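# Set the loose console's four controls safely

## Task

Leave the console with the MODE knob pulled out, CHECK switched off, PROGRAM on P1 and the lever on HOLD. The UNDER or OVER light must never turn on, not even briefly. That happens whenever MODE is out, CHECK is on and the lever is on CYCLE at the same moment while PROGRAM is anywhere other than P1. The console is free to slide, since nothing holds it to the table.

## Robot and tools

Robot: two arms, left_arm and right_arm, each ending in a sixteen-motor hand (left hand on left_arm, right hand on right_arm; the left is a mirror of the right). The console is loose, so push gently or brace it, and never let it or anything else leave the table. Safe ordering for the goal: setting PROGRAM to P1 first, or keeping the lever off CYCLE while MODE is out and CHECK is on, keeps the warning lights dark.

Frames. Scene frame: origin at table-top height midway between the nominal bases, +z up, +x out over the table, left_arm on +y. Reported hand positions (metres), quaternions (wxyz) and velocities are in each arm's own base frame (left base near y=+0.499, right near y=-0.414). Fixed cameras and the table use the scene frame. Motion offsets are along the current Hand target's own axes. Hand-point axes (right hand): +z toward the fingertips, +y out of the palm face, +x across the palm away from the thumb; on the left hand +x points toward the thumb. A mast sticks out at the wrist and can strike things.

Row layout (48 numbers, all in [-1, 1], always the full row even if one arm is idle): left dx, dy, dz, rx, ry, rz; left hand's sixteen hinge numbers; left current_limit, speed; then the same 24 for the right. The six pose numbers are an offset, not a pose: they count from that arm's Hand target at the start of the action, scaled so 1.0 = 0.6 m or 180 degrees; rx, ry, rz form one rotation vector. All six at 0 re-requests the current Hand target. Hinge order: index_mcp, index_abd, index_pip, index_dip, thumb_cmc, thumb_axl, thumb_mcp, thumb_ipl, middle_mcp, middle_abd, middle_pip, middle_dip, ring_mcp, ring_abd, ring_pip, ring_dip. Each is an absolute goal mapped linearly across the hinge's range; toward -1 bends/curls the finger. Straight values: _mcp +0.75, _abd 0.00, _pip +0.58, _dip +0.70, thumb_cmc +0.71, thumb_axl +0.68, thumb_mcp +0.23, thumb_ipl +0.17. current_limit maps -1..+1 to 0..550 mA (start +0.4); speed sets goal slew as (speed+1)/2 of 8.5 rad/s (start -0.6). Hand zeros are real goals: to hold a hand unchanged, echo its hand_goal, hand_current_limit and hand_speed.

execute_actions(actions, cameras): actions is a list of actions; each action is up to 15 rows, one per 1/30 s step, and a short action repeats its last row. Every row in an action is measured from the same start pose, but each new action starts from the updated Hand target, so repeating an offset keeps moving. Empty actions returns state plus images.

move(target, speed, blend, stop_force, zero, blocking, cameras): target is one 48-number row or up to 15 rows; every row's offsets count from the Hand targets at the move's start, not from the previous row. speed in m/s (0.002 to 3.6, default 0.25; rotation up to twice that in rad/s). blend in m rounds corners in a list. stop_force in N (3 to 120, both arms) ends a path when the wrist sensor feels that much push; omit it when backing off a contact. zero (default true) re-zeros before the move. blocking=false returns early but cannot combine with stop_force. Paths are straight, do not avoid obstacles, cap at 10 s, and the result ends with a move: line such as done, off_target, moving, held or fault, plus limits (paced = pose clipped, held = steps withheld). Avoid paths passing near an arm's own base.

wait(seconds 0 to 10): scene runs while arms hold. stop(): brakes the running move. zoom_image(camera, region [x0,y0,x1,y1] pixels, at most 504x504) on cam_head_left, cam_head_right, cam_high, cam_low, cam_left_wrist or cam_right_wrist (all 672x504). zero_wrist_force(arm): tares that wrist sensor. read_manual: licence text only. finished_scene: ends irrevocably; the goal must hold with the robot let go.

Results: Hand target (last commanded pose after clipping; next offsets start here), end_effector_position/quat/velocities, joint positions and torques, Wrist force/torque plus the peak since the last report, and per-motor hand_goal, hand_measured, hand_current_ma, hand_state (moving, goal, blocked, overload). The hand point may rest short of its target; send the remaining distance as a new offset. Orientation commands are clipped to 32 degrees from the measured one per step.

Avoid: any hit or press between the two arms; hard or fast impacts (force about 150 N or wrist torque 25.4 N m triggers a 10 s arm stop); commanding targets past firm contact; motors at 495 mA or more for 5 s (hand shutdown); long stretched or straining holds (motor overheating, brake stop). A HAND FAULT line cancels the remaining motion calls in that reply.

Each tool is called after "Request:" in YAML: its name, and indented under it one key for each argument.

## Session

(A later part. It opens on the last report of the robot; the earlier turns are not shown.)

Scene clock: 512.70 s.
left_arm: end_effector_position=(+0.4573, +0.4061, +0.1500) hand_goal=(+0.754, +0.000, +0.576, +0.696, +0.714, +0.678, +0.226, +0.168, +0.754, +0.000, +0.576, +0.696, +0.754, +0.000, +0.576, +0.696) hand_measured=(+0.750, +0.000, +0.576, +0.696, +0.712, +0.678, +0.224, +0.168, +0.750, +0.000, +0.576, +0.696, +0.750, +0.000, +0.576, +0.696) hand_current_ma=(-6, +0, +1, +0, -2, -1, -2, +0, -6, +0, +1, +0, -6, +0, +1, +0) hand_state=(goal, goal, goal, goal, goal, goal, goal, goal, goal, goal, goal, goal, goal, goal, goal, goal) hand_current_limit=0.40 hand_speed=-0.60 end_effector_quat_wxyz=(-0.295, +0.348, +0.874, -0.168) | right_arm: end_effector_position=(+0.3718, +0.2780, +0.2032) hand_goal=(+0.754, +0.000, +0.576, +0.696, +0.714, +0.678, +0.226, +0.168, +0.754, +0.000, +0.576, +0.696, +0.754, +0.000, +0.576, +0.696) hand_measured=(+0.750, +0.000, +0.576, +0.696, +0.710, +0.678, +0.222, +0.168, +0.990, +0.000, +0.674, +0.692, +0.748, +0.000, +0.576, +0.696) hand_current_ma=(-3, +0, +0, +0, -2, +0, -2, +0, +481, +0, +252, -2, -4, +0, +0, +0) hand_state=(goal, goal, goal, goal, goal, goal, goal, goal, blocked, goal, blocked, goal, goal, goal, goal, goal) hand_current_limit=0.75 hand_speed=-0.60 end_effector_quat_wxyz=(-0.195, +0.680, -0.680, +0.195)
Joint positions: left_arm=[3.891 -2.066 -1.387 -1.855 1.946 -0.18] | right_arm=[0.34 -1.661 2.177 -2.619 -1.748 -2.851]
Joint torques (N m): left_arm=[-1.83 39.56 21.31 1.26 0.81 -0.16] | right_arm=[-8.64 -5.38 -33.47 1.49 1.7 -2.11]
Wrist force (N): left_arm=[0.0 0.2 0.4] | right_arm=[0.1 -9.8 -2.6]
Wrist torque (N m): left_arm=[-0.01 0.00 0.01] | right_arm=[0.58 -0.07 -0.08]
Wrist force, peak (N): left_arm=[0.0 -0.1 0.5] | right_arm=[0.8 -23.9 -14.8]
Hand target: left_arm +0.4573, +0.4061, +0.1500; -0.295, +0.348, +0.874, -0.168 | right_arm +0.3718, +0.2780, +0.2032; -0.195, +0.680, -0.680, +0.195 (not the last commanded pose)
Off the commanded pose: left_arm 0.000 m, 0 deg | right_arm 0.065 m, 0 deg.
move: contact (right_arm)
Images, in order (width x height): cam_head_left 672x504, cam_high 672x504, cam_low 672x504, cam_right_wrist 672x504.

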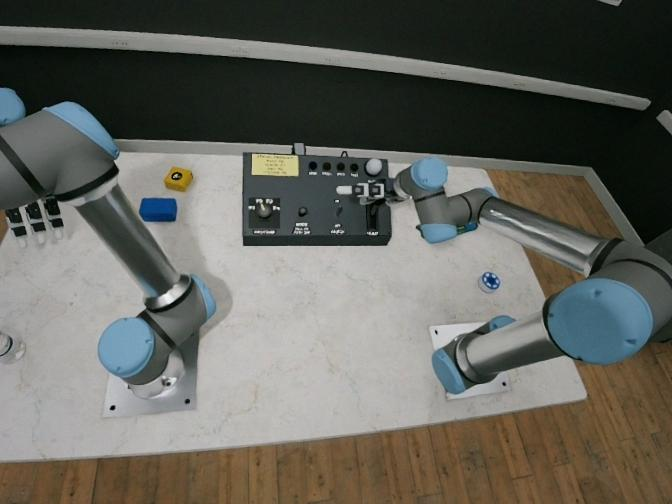

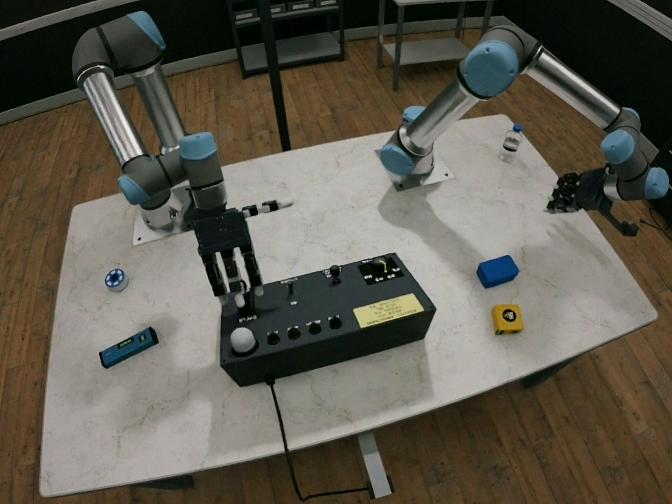

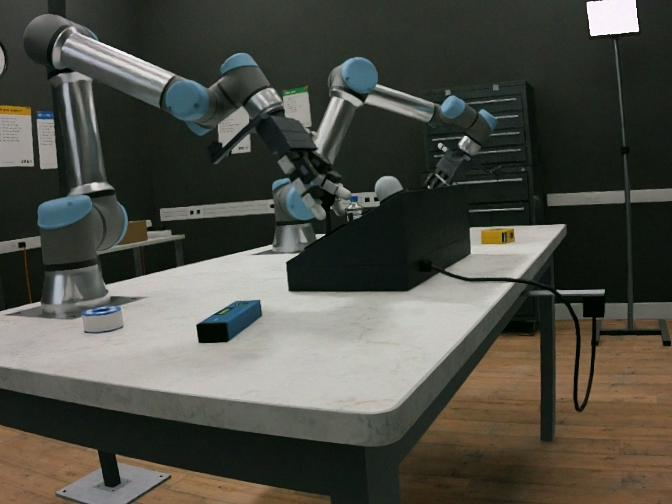

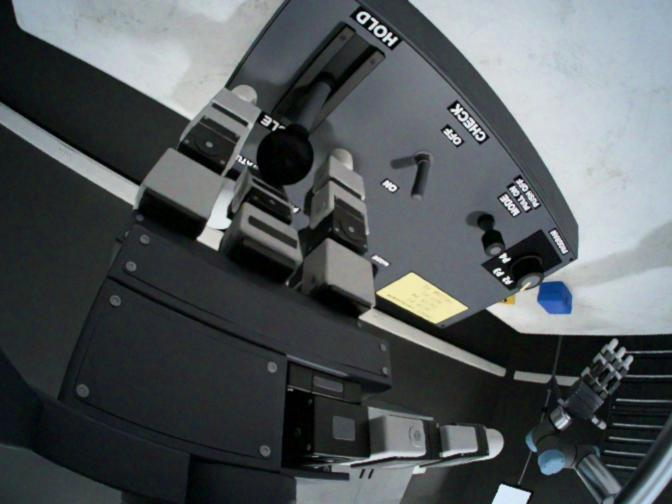

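Request:
move:
  target:
    - [0,0,0,0,0,0,0.754,0,0.576,0.696,0.714,0.678,0.226,0.168,0.754,0,0.576,0.696,0.754,0,0.576,0.696,0.4,-0.6,0,-0.05,0,0,0,0,1,0,0.576,0.696,0.714,0.678,0.226,0.168,1,0,0.576,0.696,1,0,0.576,0.696,0.75,-0.6]
    - [0,0,0,0,0,0,0.754,0,0.576,0.696,0.714,0.678,0.226,0.168,0.754,0,0.576,0.696,0.754,0,0.576,0.696,0.4,-0.6,0,-0.05,-0.15,0,0,0,1,0,0.576,0.696,0.714,0.678,0.226,0.168,1,0,0.576,0.696,1,0,0.576,0.696,0.75,-0.6]
    - [0,0,0,0,0,0,0.754,0,0.576,0.696,0.714,0.678,0.226,0.168,0.754,0,0.576,0.696,0.754,0,0.576,0.696,0.4,-0.6,-0.0017,-0.2245,-0.1473,-0.2222,0,0,1,0,0.576,0.696,0.714,0.678,0.226,0.168,1,0,0.576,0.696,1,0,0.576,0.696,0.75,-0.6]
    - [0,0,0,0,0,0,0.754,0,0.576,0.696,0.714,0.678,0.226,0.168,0.754,0,0.576,0.696,0.754,0,0.576,0.696,0.4,-0.6,-0.0017,-0.145,-0.02,-0.2222,0,0,1,0,0.576,0.696,0.714,0.678,0.226,0.168,1,0,0.576,0.696,1,0,0.576,0.696,0.75,-0.6]
  speed: [0.1,0.15,0.2,0.12]
  blend: [0.005,0.01,0.01,0]
  cameras: ["cam_right_wrist", "cam_low", "cam_high", "cam_head_left"]

Request:
zoom_image:
  camera: "cam_right_wrist"
  region: [205, 0, 445, 180]

Request:
zoom_image:
  camera: "cam_low"
  region: [280, 100, 460, 260]

Request:
zoom_image:
  camera: "cam_head_left"
  region: [320, 140, 410, 250]

Scene clock: 669.10 s.
left_arm: end_effector_position=(+0.4573, +0.4061, +0.1500) hand_goal=(+0.754, +0.000, +0.576, +0.696, +0.714, +0.678, +0.226, +0.168, +0.754, +0.000, +0.576, +0.696, +0.754, +0.000, +0.576, +0.696) hand_measured=(+0.750, +0.000, +0.576, +0.696, +0.712, +0.678, +0.224, +0.168, +0.750, +0.000, +0.576, +0.696, +0.750, +0.000, +0.576, +0.696) hand_current_ma=(-6, +0, +1, +0, -2, -1, -2, +0, -6, +0, +1, +0, -6, +0, +1, +0) hand_state=(goal, goal, goal, goal, goal, goal, goal, goal, goal, goal, goal, goal, goal, goal, goal, goal) hand_current_limit=0.40 hand_speed=-0.60 end_effector_quat_wxyz=(-0.295, +0.348, +0.874, -0.168) | right_arm: end_effector_position=(+0.4392, +0.2790, +0.2595) hand_goal=(+1.000, +0.000, +0.576, +0.696, +0.714, +0.678, +0.226, +0.168, +1.000, +0.000, +0.576, +0.696, +1.000, +0.000, +0.576, +0.696) hand_measured=(+0.994, +0.000, +0.576, +0.696, +0.712, +0.678, +0.222, +0.168, +0.994, +0.000, +0.576, +0.696, +0.992, +0.000, +0.576, +0.696) hand_current_ma=(-5, +0, +0, +0, +0, +0, -2, +0, -4, +0, +0, +0, -7, +0, +0, +0) hand_state=(goal, goal, goal, goal, goal, goal, goal, goal, goal, goal, goal, goal, goal, goal, goal, goal) hand_current_limit=0.75 hand_speed=-0.60 end_effector_quat_wxyz=(+0.049, +0.706, -0.705, -0.049)
Joint positions: left_arm=[3.891 -2.066 -1.387 -1.855 1.946 -0.18] | right_arm=[0.213 -1.297 1.51 -1.648 -1.541 -2.931]
Joint torques (N m): left_arm=[-1.08 40.61 22.68 1.43 0.57 -0.18] | right_arm=[-10.01 -28.74 -11.84 -4.33 1.3 0.29]
Wrist force (N): left_arm=[0.0 0.0 0.0] | right_arm=[0.0 1.4 0.1]
Wrist torque (N m): left_arm=[-0.01 0.00 0.01] | right_arm=[0.01 -0.06 0.23]
Wrist force, peak (N): left_arm=[0.4 0.1 0.3] | right_arm=[0.2 -10.1 -2.7]
Hand target: left_arm +0.4573, +0.4061, +0.1500; -0.295, +0.348, +0.874, -0.168 | right_arm +0.4392, +0.2790, +0.2595; +0.049, +0.706, -0.705, -0.049
Off the commanded pose: left_arm 0.000 m, 0 deg | right_arm 0.000 m, 0 deg.
move: done
Images, in order (width x height): cam_head_left 672x504, cam_high 672x504, cam_low 672x504, cam_right_wrist 672x504.

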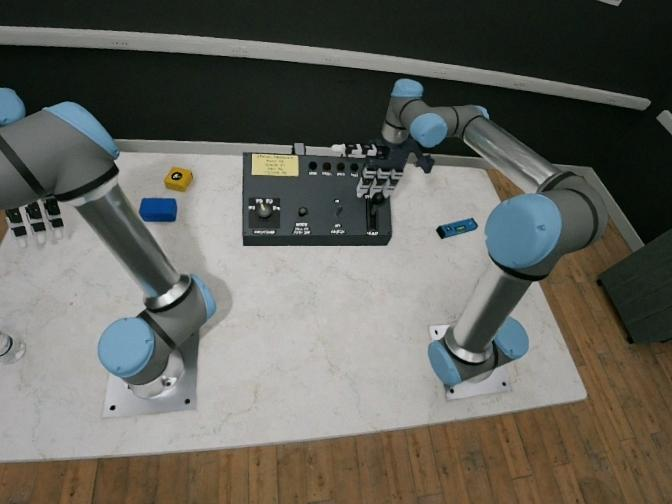

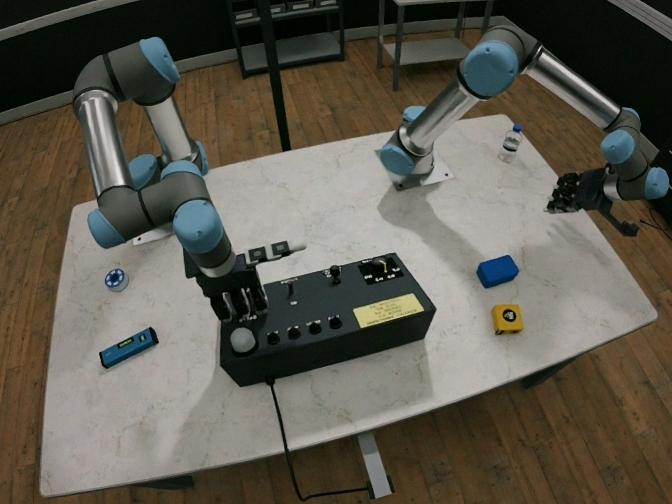

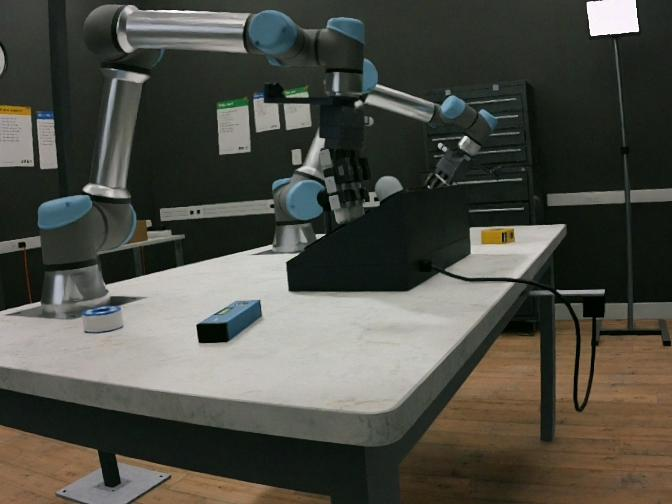

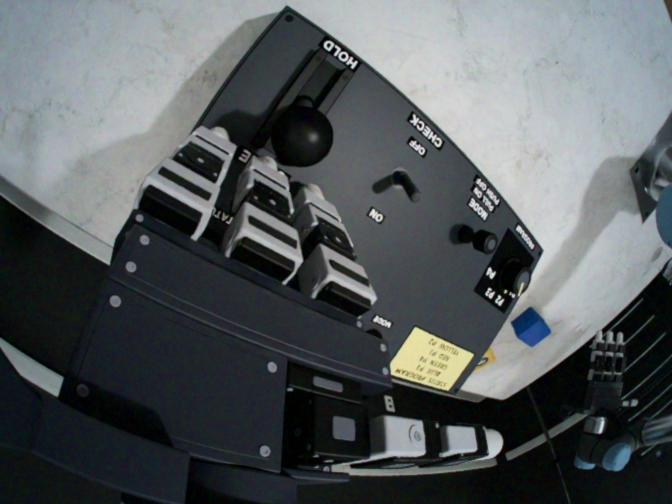

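Scaled by 2.100 from the camera's 672x504 image, which has a finer 960x720 frame.

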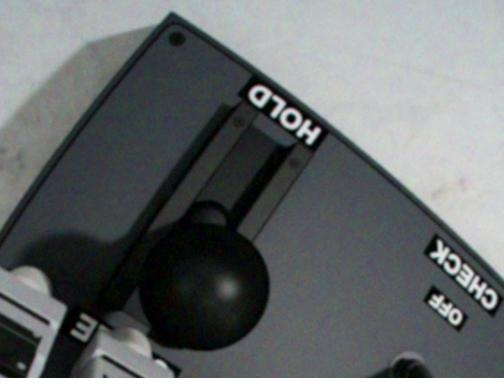

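Scaled by 2.800 from the camera's 672x504 image, which has a finer 960x720 frame.

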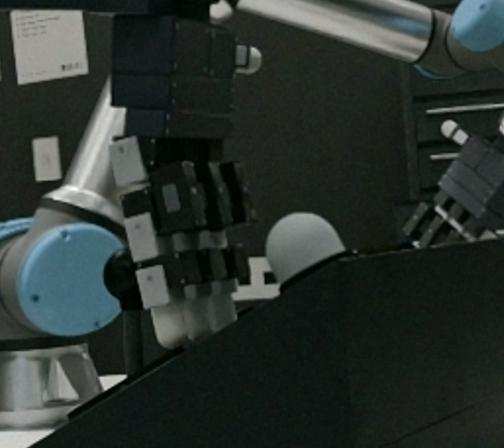

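Scaled by 4.582 from the camera's 672x504 image, which has a finer 960x720 frame.

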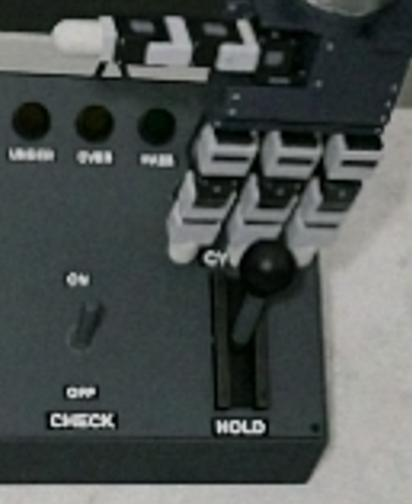

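Request:
move:
  target:
    - [0,0,0,0,0,0,0.754,0,0.576,0.696,0.714,0.678,0.226,0.168,0.754,0,0.576,0.696,0.754,0,0.576,0.696,0.4,-0.6,0,0.0488,0.0178,0.0278,0,0,1,0,0.576,0.696,0.714,0.678,0.226,0.168,1,0,0.576,0.696,1,0,0.576,0.696,0.75,-0.6]
    - [0,0,0,0,0,0,0.754,0,0.576,0.696,0.714,0.678,0.226,0.168,0.754,0,0.576,0.696,0.754,0,0.576,0.696,0.4,-0.6,0,0.0793,0.0372,0.0556,0,0,1,0,0.576,0.696,0.714,0.678,0.226,0.168,1,0,0.576,0.696,1,0,0.576,0.696,0.75,-0.6]
  speed: 0.06
  blend: [0.01,0]
  stop_force: 35
  cameras: ["cam_right_wrist", "cam_low", "cam_head_left"]

Request:
zoom_image:
  camera: "cam_right_wrist"
  region: [205, 0, 445, 180]

Request:
zoom_image:
  camera: "cam_head_left"
  region: [320, 140, 410, 250]

Scene clock: 691.83 s.
left_arm: end_effector_position=(+0.4573, +0.4061, +0.1500) hand_goal=(+0.754, +0.000, +0.576, +0.696, +0.714, +0.678, +0.226, +0.168, +0.754, +0.000, +0.576, +0.696, +0.754, +0.000, +0.576, +0.696) hand_measured=(+0.750, +0.000, +0.576, +0.696, +0.712, +0.678, +0.224, +0.168, +0.750, +0.000, +0.576, +0.696, +0.750, +0.000, +0.576, +0.696) hand_current_ma=(-6, +0, +1, +0, -2, -1, -2, +0, -6, +0, +1, +0, -6, +0, +1, +0) hand_state=(goal, goal, goal, goal, goal, goal, goal, goal, goal, goal, goal, goal, goal, goal, goal, goal) hand_current_limit=0.40 hand_speed=-0.60 end_effector_quat_wxyz=(-0.295, +0.348, +0.874, -0.168) | right_arm: end_effector_position=(+0.3890, +0.2790, +0.2440) hand_goal=(+1.000, +0.000, +0.576, +0.696, +0.714, +0.678, +0.226, +0.168, +1.000, +0.000, +0.576, +0.696, +1.000, +0.000, +0.576, +0.696) hand_measured=(+0.994, +0.000, +0.576, +0.696, +0.714, +0.678, +0.222, +0.168, +1.000, +0.000, +0.588, +0.688, +0.992, +0.000, +0.576, +0.696) hand_current_ma=(-5, +0, +0, +0, +0, +0, -2, +0, +0, +0, +11, -6, -7, +0, +0, +0) hand_state=(goal, goal, goal, goal, goal, goal, goal, goal, goal, goal, goal, goal, goal, goal, goal, goal) hand_current_limit=0.75 hand_speed=-0.60 end_effector_quat_wxyz=(-0.012, +0.707, -0.707, +0.012)
Joint positions: left_arm=[3.891 -2.066 -1.387 -1.855 1.946 -0.18] | right_arm=[0.25 -1.478 1.769 -1.896 -1.579 -2.893]
Joint torques (N m): left_arm=[-1.7 40.13 23.74 1.49 0.86 0.13] | right_arm=[9.75 -35.88 -10.18 -4.2 -1.39 2.04]
Wrist force (N): left_arm=[0.1 0.0 0.2] | right_arm=[-0.3 -0.8 -0.3]
Wrist torque (N m): left_arm=[-0.02 0.00 0.01] | right_arm=[0.02 -0.03 0.00]
Wrist force, peak (N): left_arm=[-0.1 0.0 0.6] | right_arm=[-0.4 -7.9 -5.0]
Hand target: left_arm +0.4573, +0.4061, +0.1500; -0.295, +0.348, +0.874, -0.168 | right_arm +0.3890, +0.2790, +0.2440; -0.012, +0.707, -0.707, +0.012
Off the commanded pose: left_arm 0.000 m, 0 deg | right_arm 0.000 m, 0 deg.
move: done
Images, in order (width x height): cam_head_left 672x504, cam_low 672x504, cam_right_wrist 672x504.

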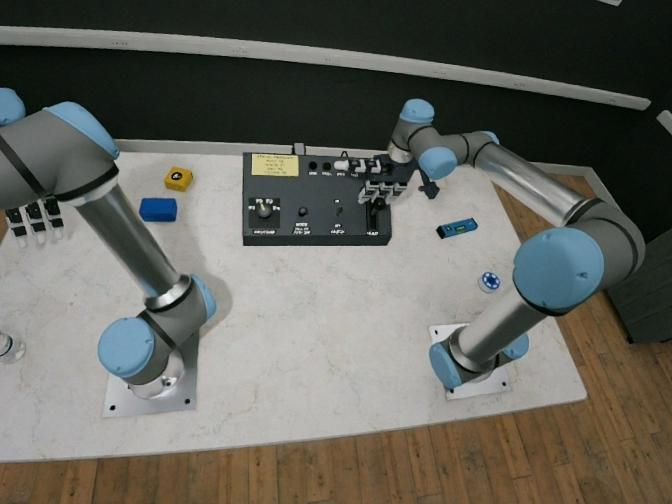

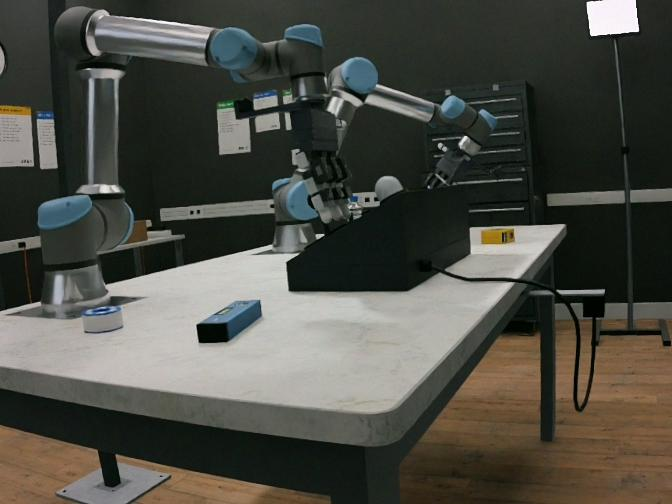

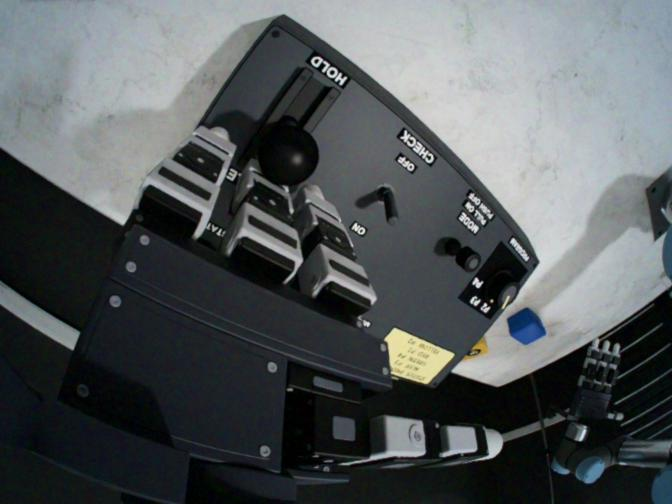

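Scaled by 2.100 from the camera's 672x504 image, which has a finer 960x720 frame.

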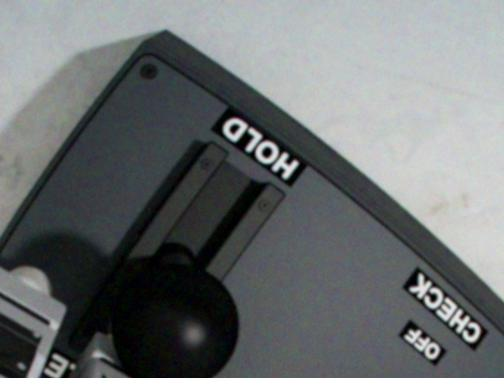

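Scaled by 4.582 from the camera's 672x504 image, which has a finer 960x720 frame.

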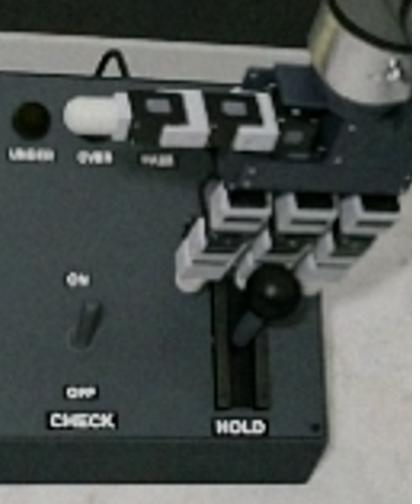

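Request:
move:
  target:
    - [0,0,0,0,0,0,0.754,0,0.576,0.696,0.714,0.678,0.226,0.168,0.754,0,0.576,0.696,0.754,0,0.576,0.696,0.4,-0.6,0,0.0615,0.0397,0.0556,0,0,1,0,0.576,0.696,0.714,0.678,0.226,0.168,1,0,0.576,0.696,1,0,0.576,0.696,0.75,-0.6]
    - [0,0,0,0,0,0,0.754,0,0.576,0.696,0.714,0.678,0.226,0.168,0.754,0,0.576,0.696,0.754,0,0.576,0.696,0.4,-0.6,0,0.1123,0.0932,0.1111,0,0,1,0,0.576,0.696,0.714,0.678,0.226,0.168,1,0,0.576,0.696,1,0,0.576,0.696,0.75,-0.6]
    - [0,0,0,0,0,0,0.754,0,0.576,0.696,0.714,0.678,0.226,0.168,0.754,0,0.576,0.696,0.754,0,0.576,0.696,0.4,-0.6,0,0.1492,0.1575,0.1667,0,0,1,0,0.576,0.696,0.714,0.678,0.226,0.168,1,0,0.576,0.696,1,0,0.576,0.696,0.75,-0.6]
  speed: 0.06
  blend: [0.01,0.01,0]
  stop_force: 30
  cameras: ["cam_right_wrist", "cam_low", "cam_head_left"]

Request:
zoom_image:
  camera: "cam_right_wrist"
  region: [205, 0, 445, 180]

Request:
zoom_image:
  camera: "cam_head_left"
  region: [320, 140, 410, 250]

Request:
zoom_image:
  camera: "cam_low"
  region: [280, 130, 460, 290]

Scene clock: 715.93 s.
left_arm: end_effector_position=(+0.4573, +0.4061, +0.1500) hand_goal=(+0.754, +0.000, +0.576, +0.696, +0.714, +0.678, +0.226, +0.168, +0.754, +0.000, +0.576, +0.696, +0.754, +0.000, +0.576, +0.696) hand_measured=(+0.750, +0.000, +0.576, +0.696, +0.712, +0.678, +0.224, +0.168, +0.750, +0.000, +0.576, +0.696, +0.750, +0.000, +0.576, +0.696) hand_current_ma=(-6, +0, +1, +0, -2, -1, -2, +0, -6, +0, +1, +0, -6, +0, +1, +0) hand_state=(goal, goal, goal, goal, goal, goal, goal, goal, goal, goal, goal, goal, goal, goal, goal, goal) hand_current_limit=0.40 hand_speed=-0.60 end_effector_quat_wxyz=(-0.295, +0.348, +0.874, -0.168) | right_arm: end_effector_position=(+0.3189, +0.2790, +0.1769) hand_goal=(+1.000, +0.000, +0.576, +0.696, +0.714, +0.678, +0.226, +0.168, +1.000, +0.000, +0.576, +0.696, +1.000, +0.000, +0.576, +0.696) hand_measured=(+0.994, +0.000, +0.576, +0.696, +0.712, +0.678, +0.222, +0.168, +1.002, +0.000, +0.682, +0.676, +0.992, +0.000, +0.576, +0.696) hand_current_ma=(-5, +0, +0, +0, -1, +0, -2, +0, +1, +0, +282, -24, -7, +0, +0, +0) hand_state=(goal, goal, goal, goal, goal, goal, goal, goal, goal, goal, blocked, blocked, goal, goal, goal, goal) hand_current_limit=0.75 hand_speed=-0.60 end_effector_quat_wxyz=(-0.149, +0.691, -0.691, +0.149)
Joint positions: left_arm=[3.891 -2.066 -1.387 -1.855 1.946 -0.18] | right_arm=[0.361 -1.702 2.242 -2.511 -1.717 -2.811]
Joint torques (N m): left_arm=[-1.61 41.51 22.06 1.49 0.78 0.18] | right_arm=[-7.48 1.15 -24.9 3.47 1.75 -2.38]
Wrist force (N): left_arm=[-0.2 0.0 0.3] | right_arm=[0.7 -15.4 -13.0]
Wrist torque (N m): left_arm=[-0.04 0.03 -0.01] | right_arm=[1.61 0.15 -0.16]
Wrist force, peak (N): left_arm=[0.2 0.3 0.6] | right_arm=[1.0 -25.0 -24.3]
Hand target: left_arm +0.4573, +0.4061, +0.1500; -0.295, +0.348, +0.874, -0.168 | right_arm +0.3189, +0.2790, +0.1769; -0.149, +0.691, -0.691, +0.149 (not the last commanded pose)
Off the commanded pose: left_arm 0.000 m, 0 deg | right_arm 0.034 m, 8 deg.
move: contact (right_arm); path passed 2 of 3 targets
Images, in order (width x height): cam_head_left 672x504, cam_low 672x504, cam_right_wrist 672x504.

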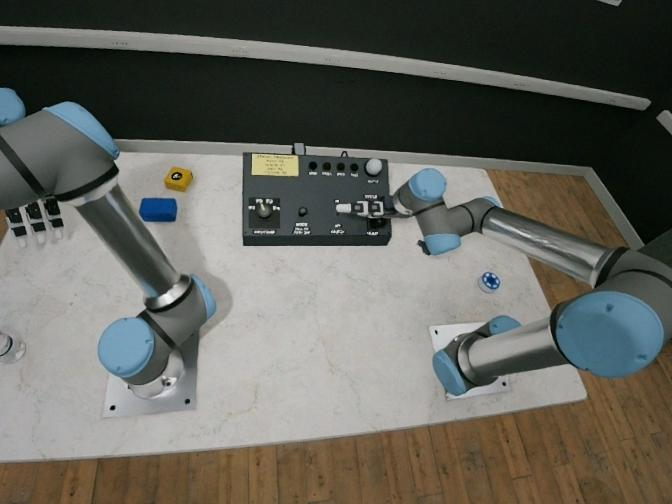

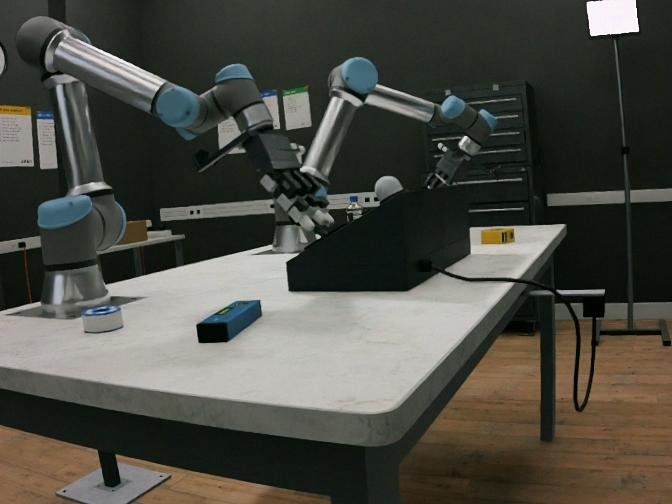

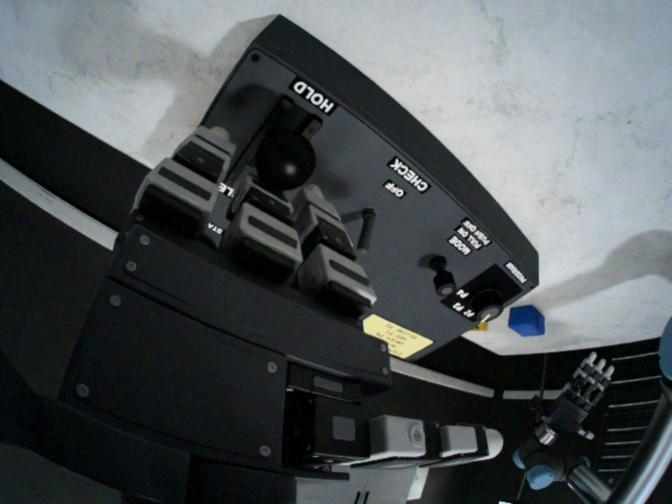

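Scaled by 2.100 from the camera's 672x504 image, which has a finer 960x720 frame.

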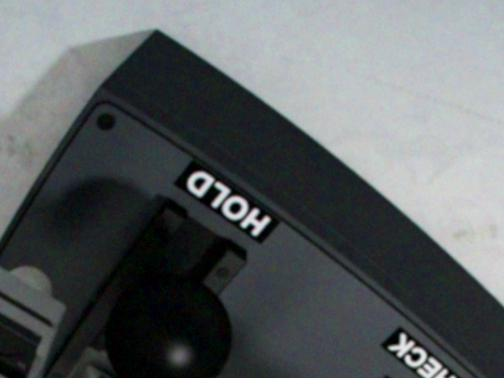

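Scaled by 4.582 from the camera's 672x504 image, which has a finer 960x720 frame.

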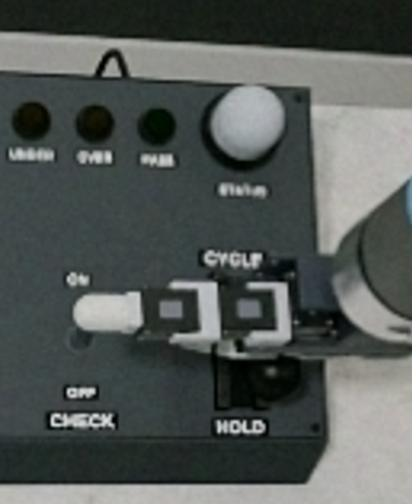

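Scaled by 2.800 from the camera's 672x504 image, which has a finer 960x720 frame.

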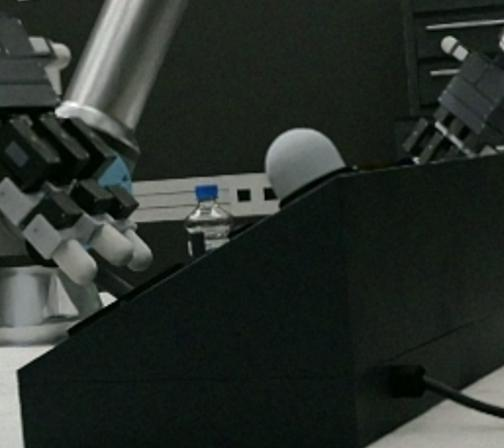

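Request:
move:
  target:
    - [0,0,0,0,0,0,0.754,0,0.576,0.696,0.714,0.678,0.226,0.168,0.754,0,0.576,0.696,0.754,0,0.576,0.696,0.4,-0.6,0,-0.05,0,0,0,0,1,0,0.576,0.696,0.714,0.678,0.226,0.168,1,0,0.576,0.696,1,0,0.576,0.696,0.75,-0.6]
    - [0,0,0,0,0,0,0.754,0,0.576,0.696,0.714,0.678,0.226,0.168,0.754,0,0.576,0.696,0.754,0,0.576,0.696,0.4,-0.6,0,-0.05,-0.2,0,0,0,1,0,0.576,0.696,0.714,0.678,0.226,0.168,1,0,0.576,0.696,1,0,0.576,0.696,0.75,-0.6]
  speed: 0.12
  blend: [0.01,0]
  cameras: ["cam_right_wrist", "cam_high", "cam_low", "cam_head_left"]

Request:
zoom_image:
  camera: "cam_right_wrist"
  region: [205, 0, 545, 255]

Request:
zoom_image:
  camera: "cam_head_left"
  region: [235, 145, 400, 250]

Request:
zoom_image:
  camera: "cam_low"
  region: [280, 130, 460, 290]

Scene clock: 727.87 s.
left_arm: end_effector_position=(+0.4573, +0.4061, +0.1500) hand_goal=(+0.754, +0.000, +0.576, +0.696, +0.714, +0.678, +0.226, +0.168, +0.754, +0.000, +0.576, +0.696, +0.754, +0.000, +0.576, +0.696) hand_measured=(+0.750, +0.000, +0.576, +0.696, +0.712, +0.678, +0.224, +0.168, +0.750, +0.000, +0.576, +0.696, +0.750, +0.000, +0.576, +0.696) hand_current_ma=(-6, +0, +1, +0, -2, -1, -2, +0, -6, +0, +1, +0, -6, +0, +1, +0) hand_state=(goal, goal, goal, goal, goal, goal, goal, goal, goal, goal, goal, goal, goal, goal, goal, goal) hand_current_limit=0.40 hand_speed=-0.60 end_effector_quat_wxyz=(-0.295, +0.348, +0.874, -0.168) | right_arm: end_effector_position=(+0.2968, +0.2790, +0.2986) hand_goal=(+1.000, +0.000, +0.576, +0.696, +0.714, +0.678, +0.226, +0.168, +1.000, +0.000, +0.576, +0.696, +1.000, +0.000, +0.576, +0.696) hand_measured=(+0.994, +0.000, +0.576, +0.696, +0.712, +0.678, +0.222, +0.168, +0.996, +0.000, +0.576, +0.692, +0.992, +0.000, +0.576, +0.696) hand_current_ma=(-5, +0, +0, +0, -1, +0, -2, +0, -3, +0, +0, -2, -7, +0, +0, +0) hand_state=(goal, goal, goal, goal, goal, goal, goal, goal, goal, goal, goal, goal, goal, goal, goal, goal) hand_current_limit=0.75 hand_speed=-0.60 end_effector_quat_wxyz=(-0.149, +0.691, -0.691, +0.149)
Joint positions: left_arm=[3.891 -2.066 -1.387 -1.855 1.946 -0.18] | right_arm=[0.383 -1.866 2.032 -2.135 -1.725 -2.79]
Joint torques (N m): left_arm=[-1.44 40.6 22.83 1.7 0.8 0.11] | right_arm=[9.09 -19.79 -40.19 -0.7 -1.59 2.19]
Wrist force (N): left_arm=[0.0 0.0 0.2] | right_arm=[0.9 -1.4 1.7]
Wrist torque (N m): left_arm=[-0.01 0.00 0.00] | right_arm=[-0.15 -0.24 0.00]
Wrist force, peak (N): left_arm=[0.2 0.1 0.7] | right_arm=[0.7 -15.4 -13.3]
Hand target: left_arm +0.4573, +0.4061, +0.1500; -0.295, +0.348, +0.874, -0.168 | right_arm +0.2967, +0.2790, +0.2986; -0.149, +0.691, -0.691, +0.149
Off the commanded pose: left_arm 0.000 m, 0 deg | right_arm 0.000 m, 0 deg.
move: done
Images, in order (width x height): cam_head_left 672x504, cam_high 672x504, cam_low 672x504, cam_right_wrist 672x504.

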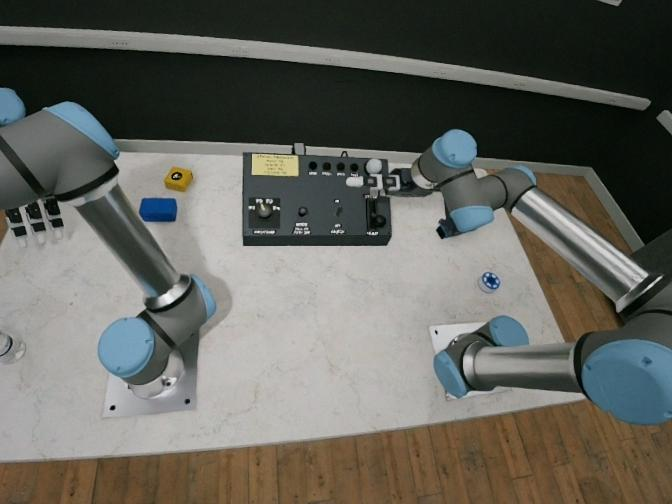

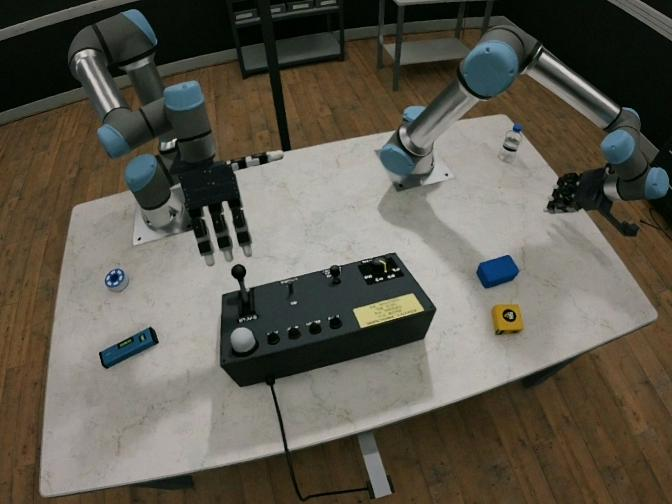

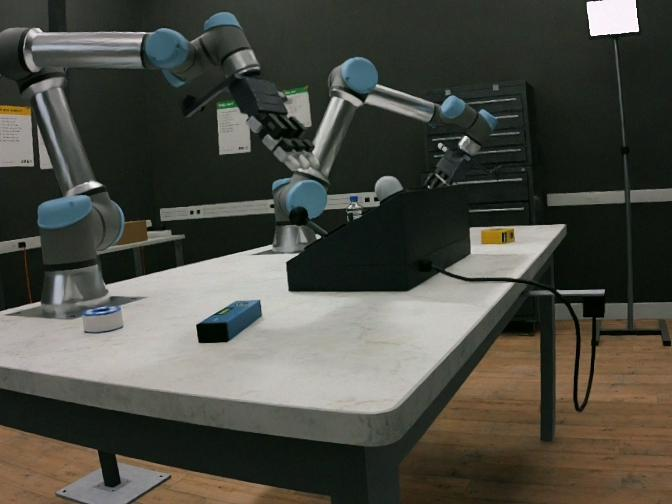

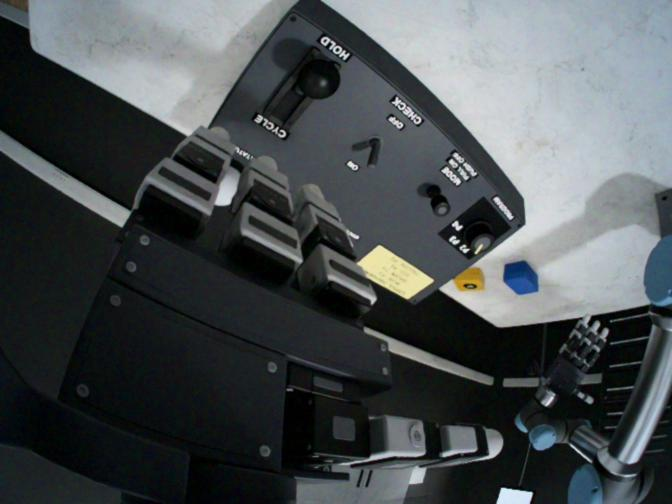

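Scaled by 1.482 from the camera's 672x504 image, which has a finer 960x720 frame.

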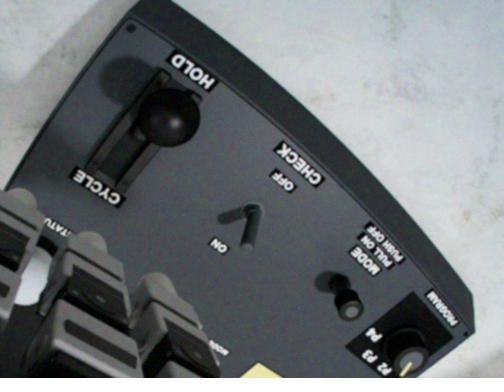

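Scaled by 3.055 from the camera's 672x504 image, which has a finer 960x720 frame.

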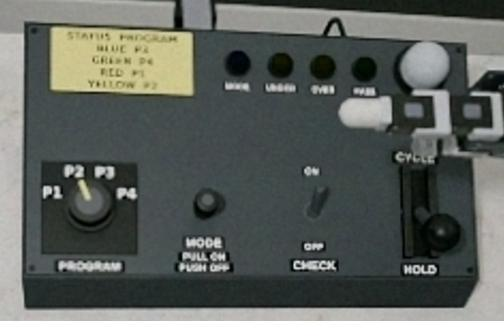

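Scaled by 2.800 from the camera's 672x504 image, which has a finer 960x720 frame.

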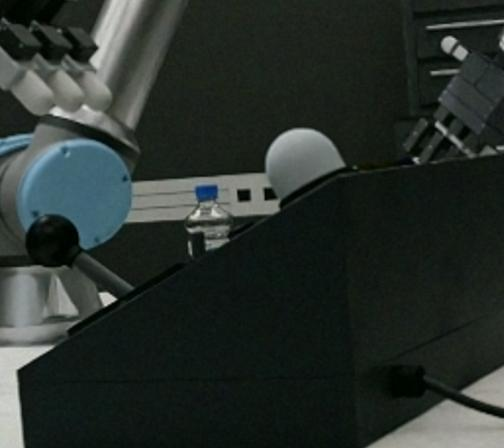

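Request:
move:
  target:
    - [0,0,0,0,0,0,0.754,0,0.576,0.696,0.714,0.678,0.226,0.168,0.754,0,0.576,0.696,0.754,0,0.576,0.696,0.4,-0.6,-0.2017,-0.0528,0.082,-0.0572,0,0,1,0,0.576,0.696,0.714,0.678,0.226,0.168,1,0,0.576,0.696,1,0,0.576,0.696,0.75,-0.6]
    - [0,0,0,0,0,0,0.754,0,0.576,0.696,0.714,0.678,0.226,0.168,0.754,0,0.576,0.696,0.754,0,0.576,0.696,0.4,-0.6,-0.2017,-0.0685,0.1977,-0.0572,0,0,1,0,0.576,0.696,0.714,0.678,0.226,0.168,1,0,0.576,0.696,1,0,0.576,0.696,0.75,-0.6]
  speed: [0.15,0.08]
  blend: [0.005,0]
  cameras: ["cam_right_wrist", "cam_low", "cam_high", "cam_head_left"]

Request:
zoom_image:
  camera: "cam_right_wrist"
  region: [205, 0, 445, 180]

Request:
zoom_image:
  camera: "cam_head_left"
  region: [270, 140, 390, 250]

Request:
zoom_image:
  camera: "cam_high"
  region: [210, 230, 440, 390]

Scene clock: 791.17 s.
left_arm: end_effector_position=(+0.4573, +0.4061, +0.1500) hand_goal=(+0.754, +0.000, +0.576, +0.696, +0.714, +0.678, +0.226, +0.168, +0.754, +0.000, +0.576, +0.696, +0.754, +0.000, +0.576, +0.696) hand_measured=(+0.750, +0.000, +0.576, +0.696, +0.712, +0.678, +0.224, +0.168, +0.750, +0.000, +0.576, +0.696, +0.750, +0.000, +0.576, +0.696) hand_current_ma=(-6, +0, +1, +0, -2, -1, -2, +0, -6, +0, +1, +0, -6, +0, +1, +0) hand_state=(goal, goal, goal, goal, goal, goal, goal, goal, goal, goal, goal, goal, goal, goal, goal, goal) hand_current_limit=0.40 hand_speed=-0.60 end_effector_quat_wxyz=(-0.295, +0.348, +0.874, -0.168) | right_arm: end_effector_position=(+0.3830, +0.4000, +0.2076) hand_goal=(+1.000, +0.000, +0.576, +0.696, +0.714, +0.678, +0.226, +0.168, +1.000, +0.000, +0.576, +0.696, +1.000, +0.000, +0.576, +0.696) hand_measured=(+0.994, +0.000, +0.576, +0.696, +0.712, +0.678, +0.222, +0.168, +0.996, +0.000, +0.576, +0.692, +0.992, +0.000, +0.576, +0.696) hand_current_ma=(-5, +0, +0, +0, -1, +0, -2, +0, -3, +0, +0, -1, -7, +0, +0, +0) hand_state=(goal, goal, goal, goal, goal, goal, goal, goal, goal, goal, goal, goal, goal, goal, goal, goal) hand_current_limit=0.75 hand_speed=-0.60 end_effector_quat_wxyz=(-0.087, +0.702, -0.702, +0.086)
Joint positions: left_arm=[3.891 -2.066 -1.387 -1.855 1.946 -0.18] | right_arm=[0.503 -1.379 1.772 -2.18 -1.688 -2.652]
Joint torques (N m): left_arm=[-1.38 41.46 24.32 1.53 0.71 0.2] | right_arm=[-10.27 -22.12 -11.21 -4.81 0.93 -2.38]
Wrist force (N): left_arm=[0.0 0.0 0.2] | right_arm=[-0.1 -0.5 1.3]
Wrist torque (N m): left_arm=[-0.01 0.00 0.00] | right_arm=[-0.12 -0.01 0.16]
Wrist force, peak (N): left_arm=[0.1 0.5 0.4] | right_arm=[1.0 -1.7 1.8]
Hand target: left_arm +0.4573, +0.4061, +0.1500; -0.295, +0.348, +0.874, -0.168 | right_arm +0.3830, +0.4000, +0.2075; -0.087, +0.702, -0.702, +0.086
Off the commanded pose: left_arm 0.000 m, 0 deg | right_arm 0.000 m, 0 deg.
move: done
Images, in order (width x height): cam_head_left 672x504, cam_high 672x504, cam_low 672x504, cam_right_wrist 672x504.

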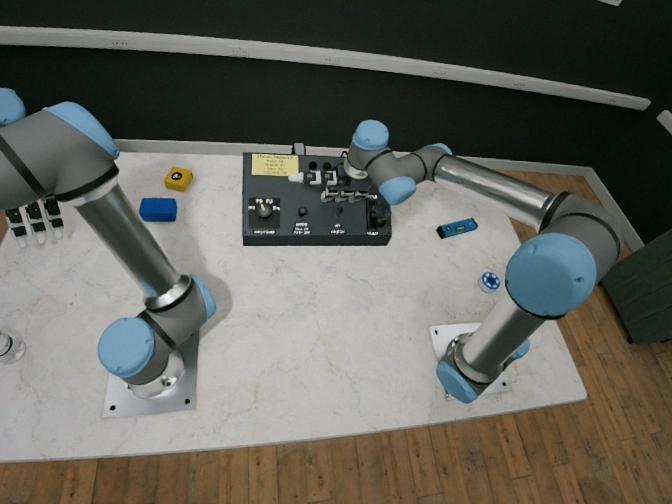

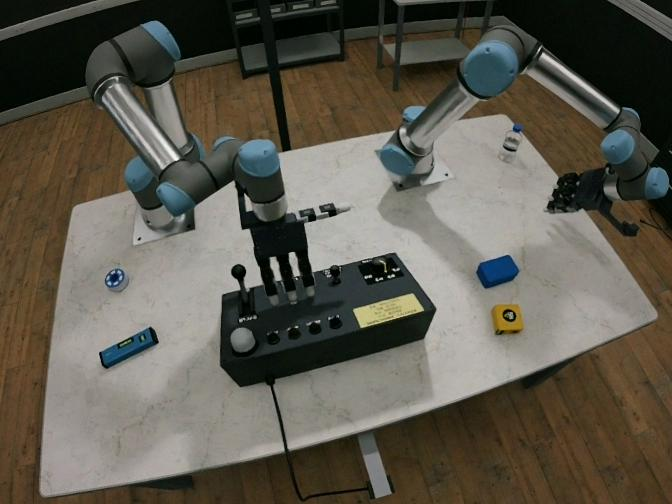

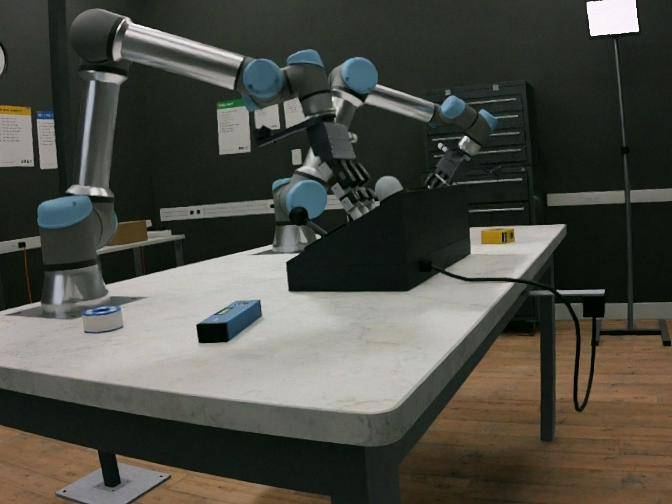

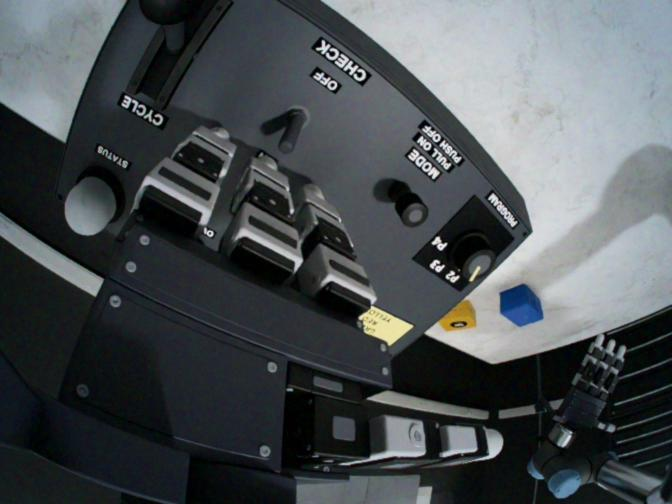

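Scaled by 2.100 from the camera's 672x504 image, which has a finer 960x720 frame.

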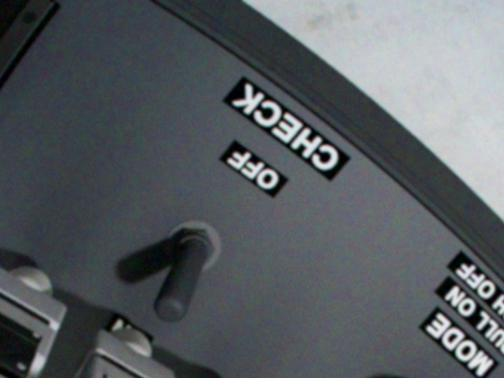

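Scaled by 4.200 from the camera's 672x504 image, which has a finer 960x720 frame.

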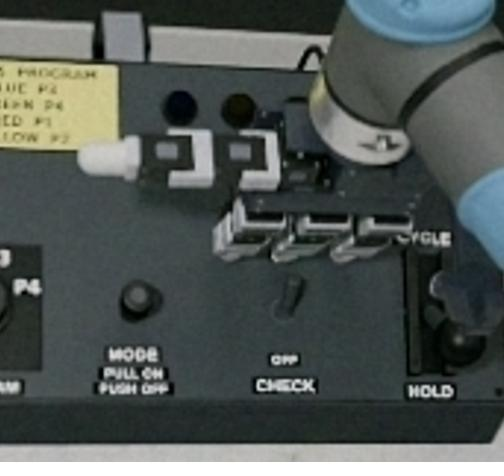

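Scaled by 2.191 from the camera's 672x504 image, which has a finer 960x720 frame.

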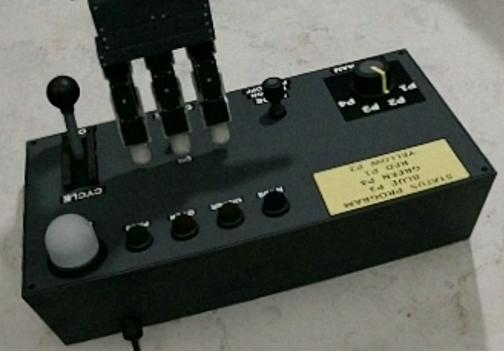

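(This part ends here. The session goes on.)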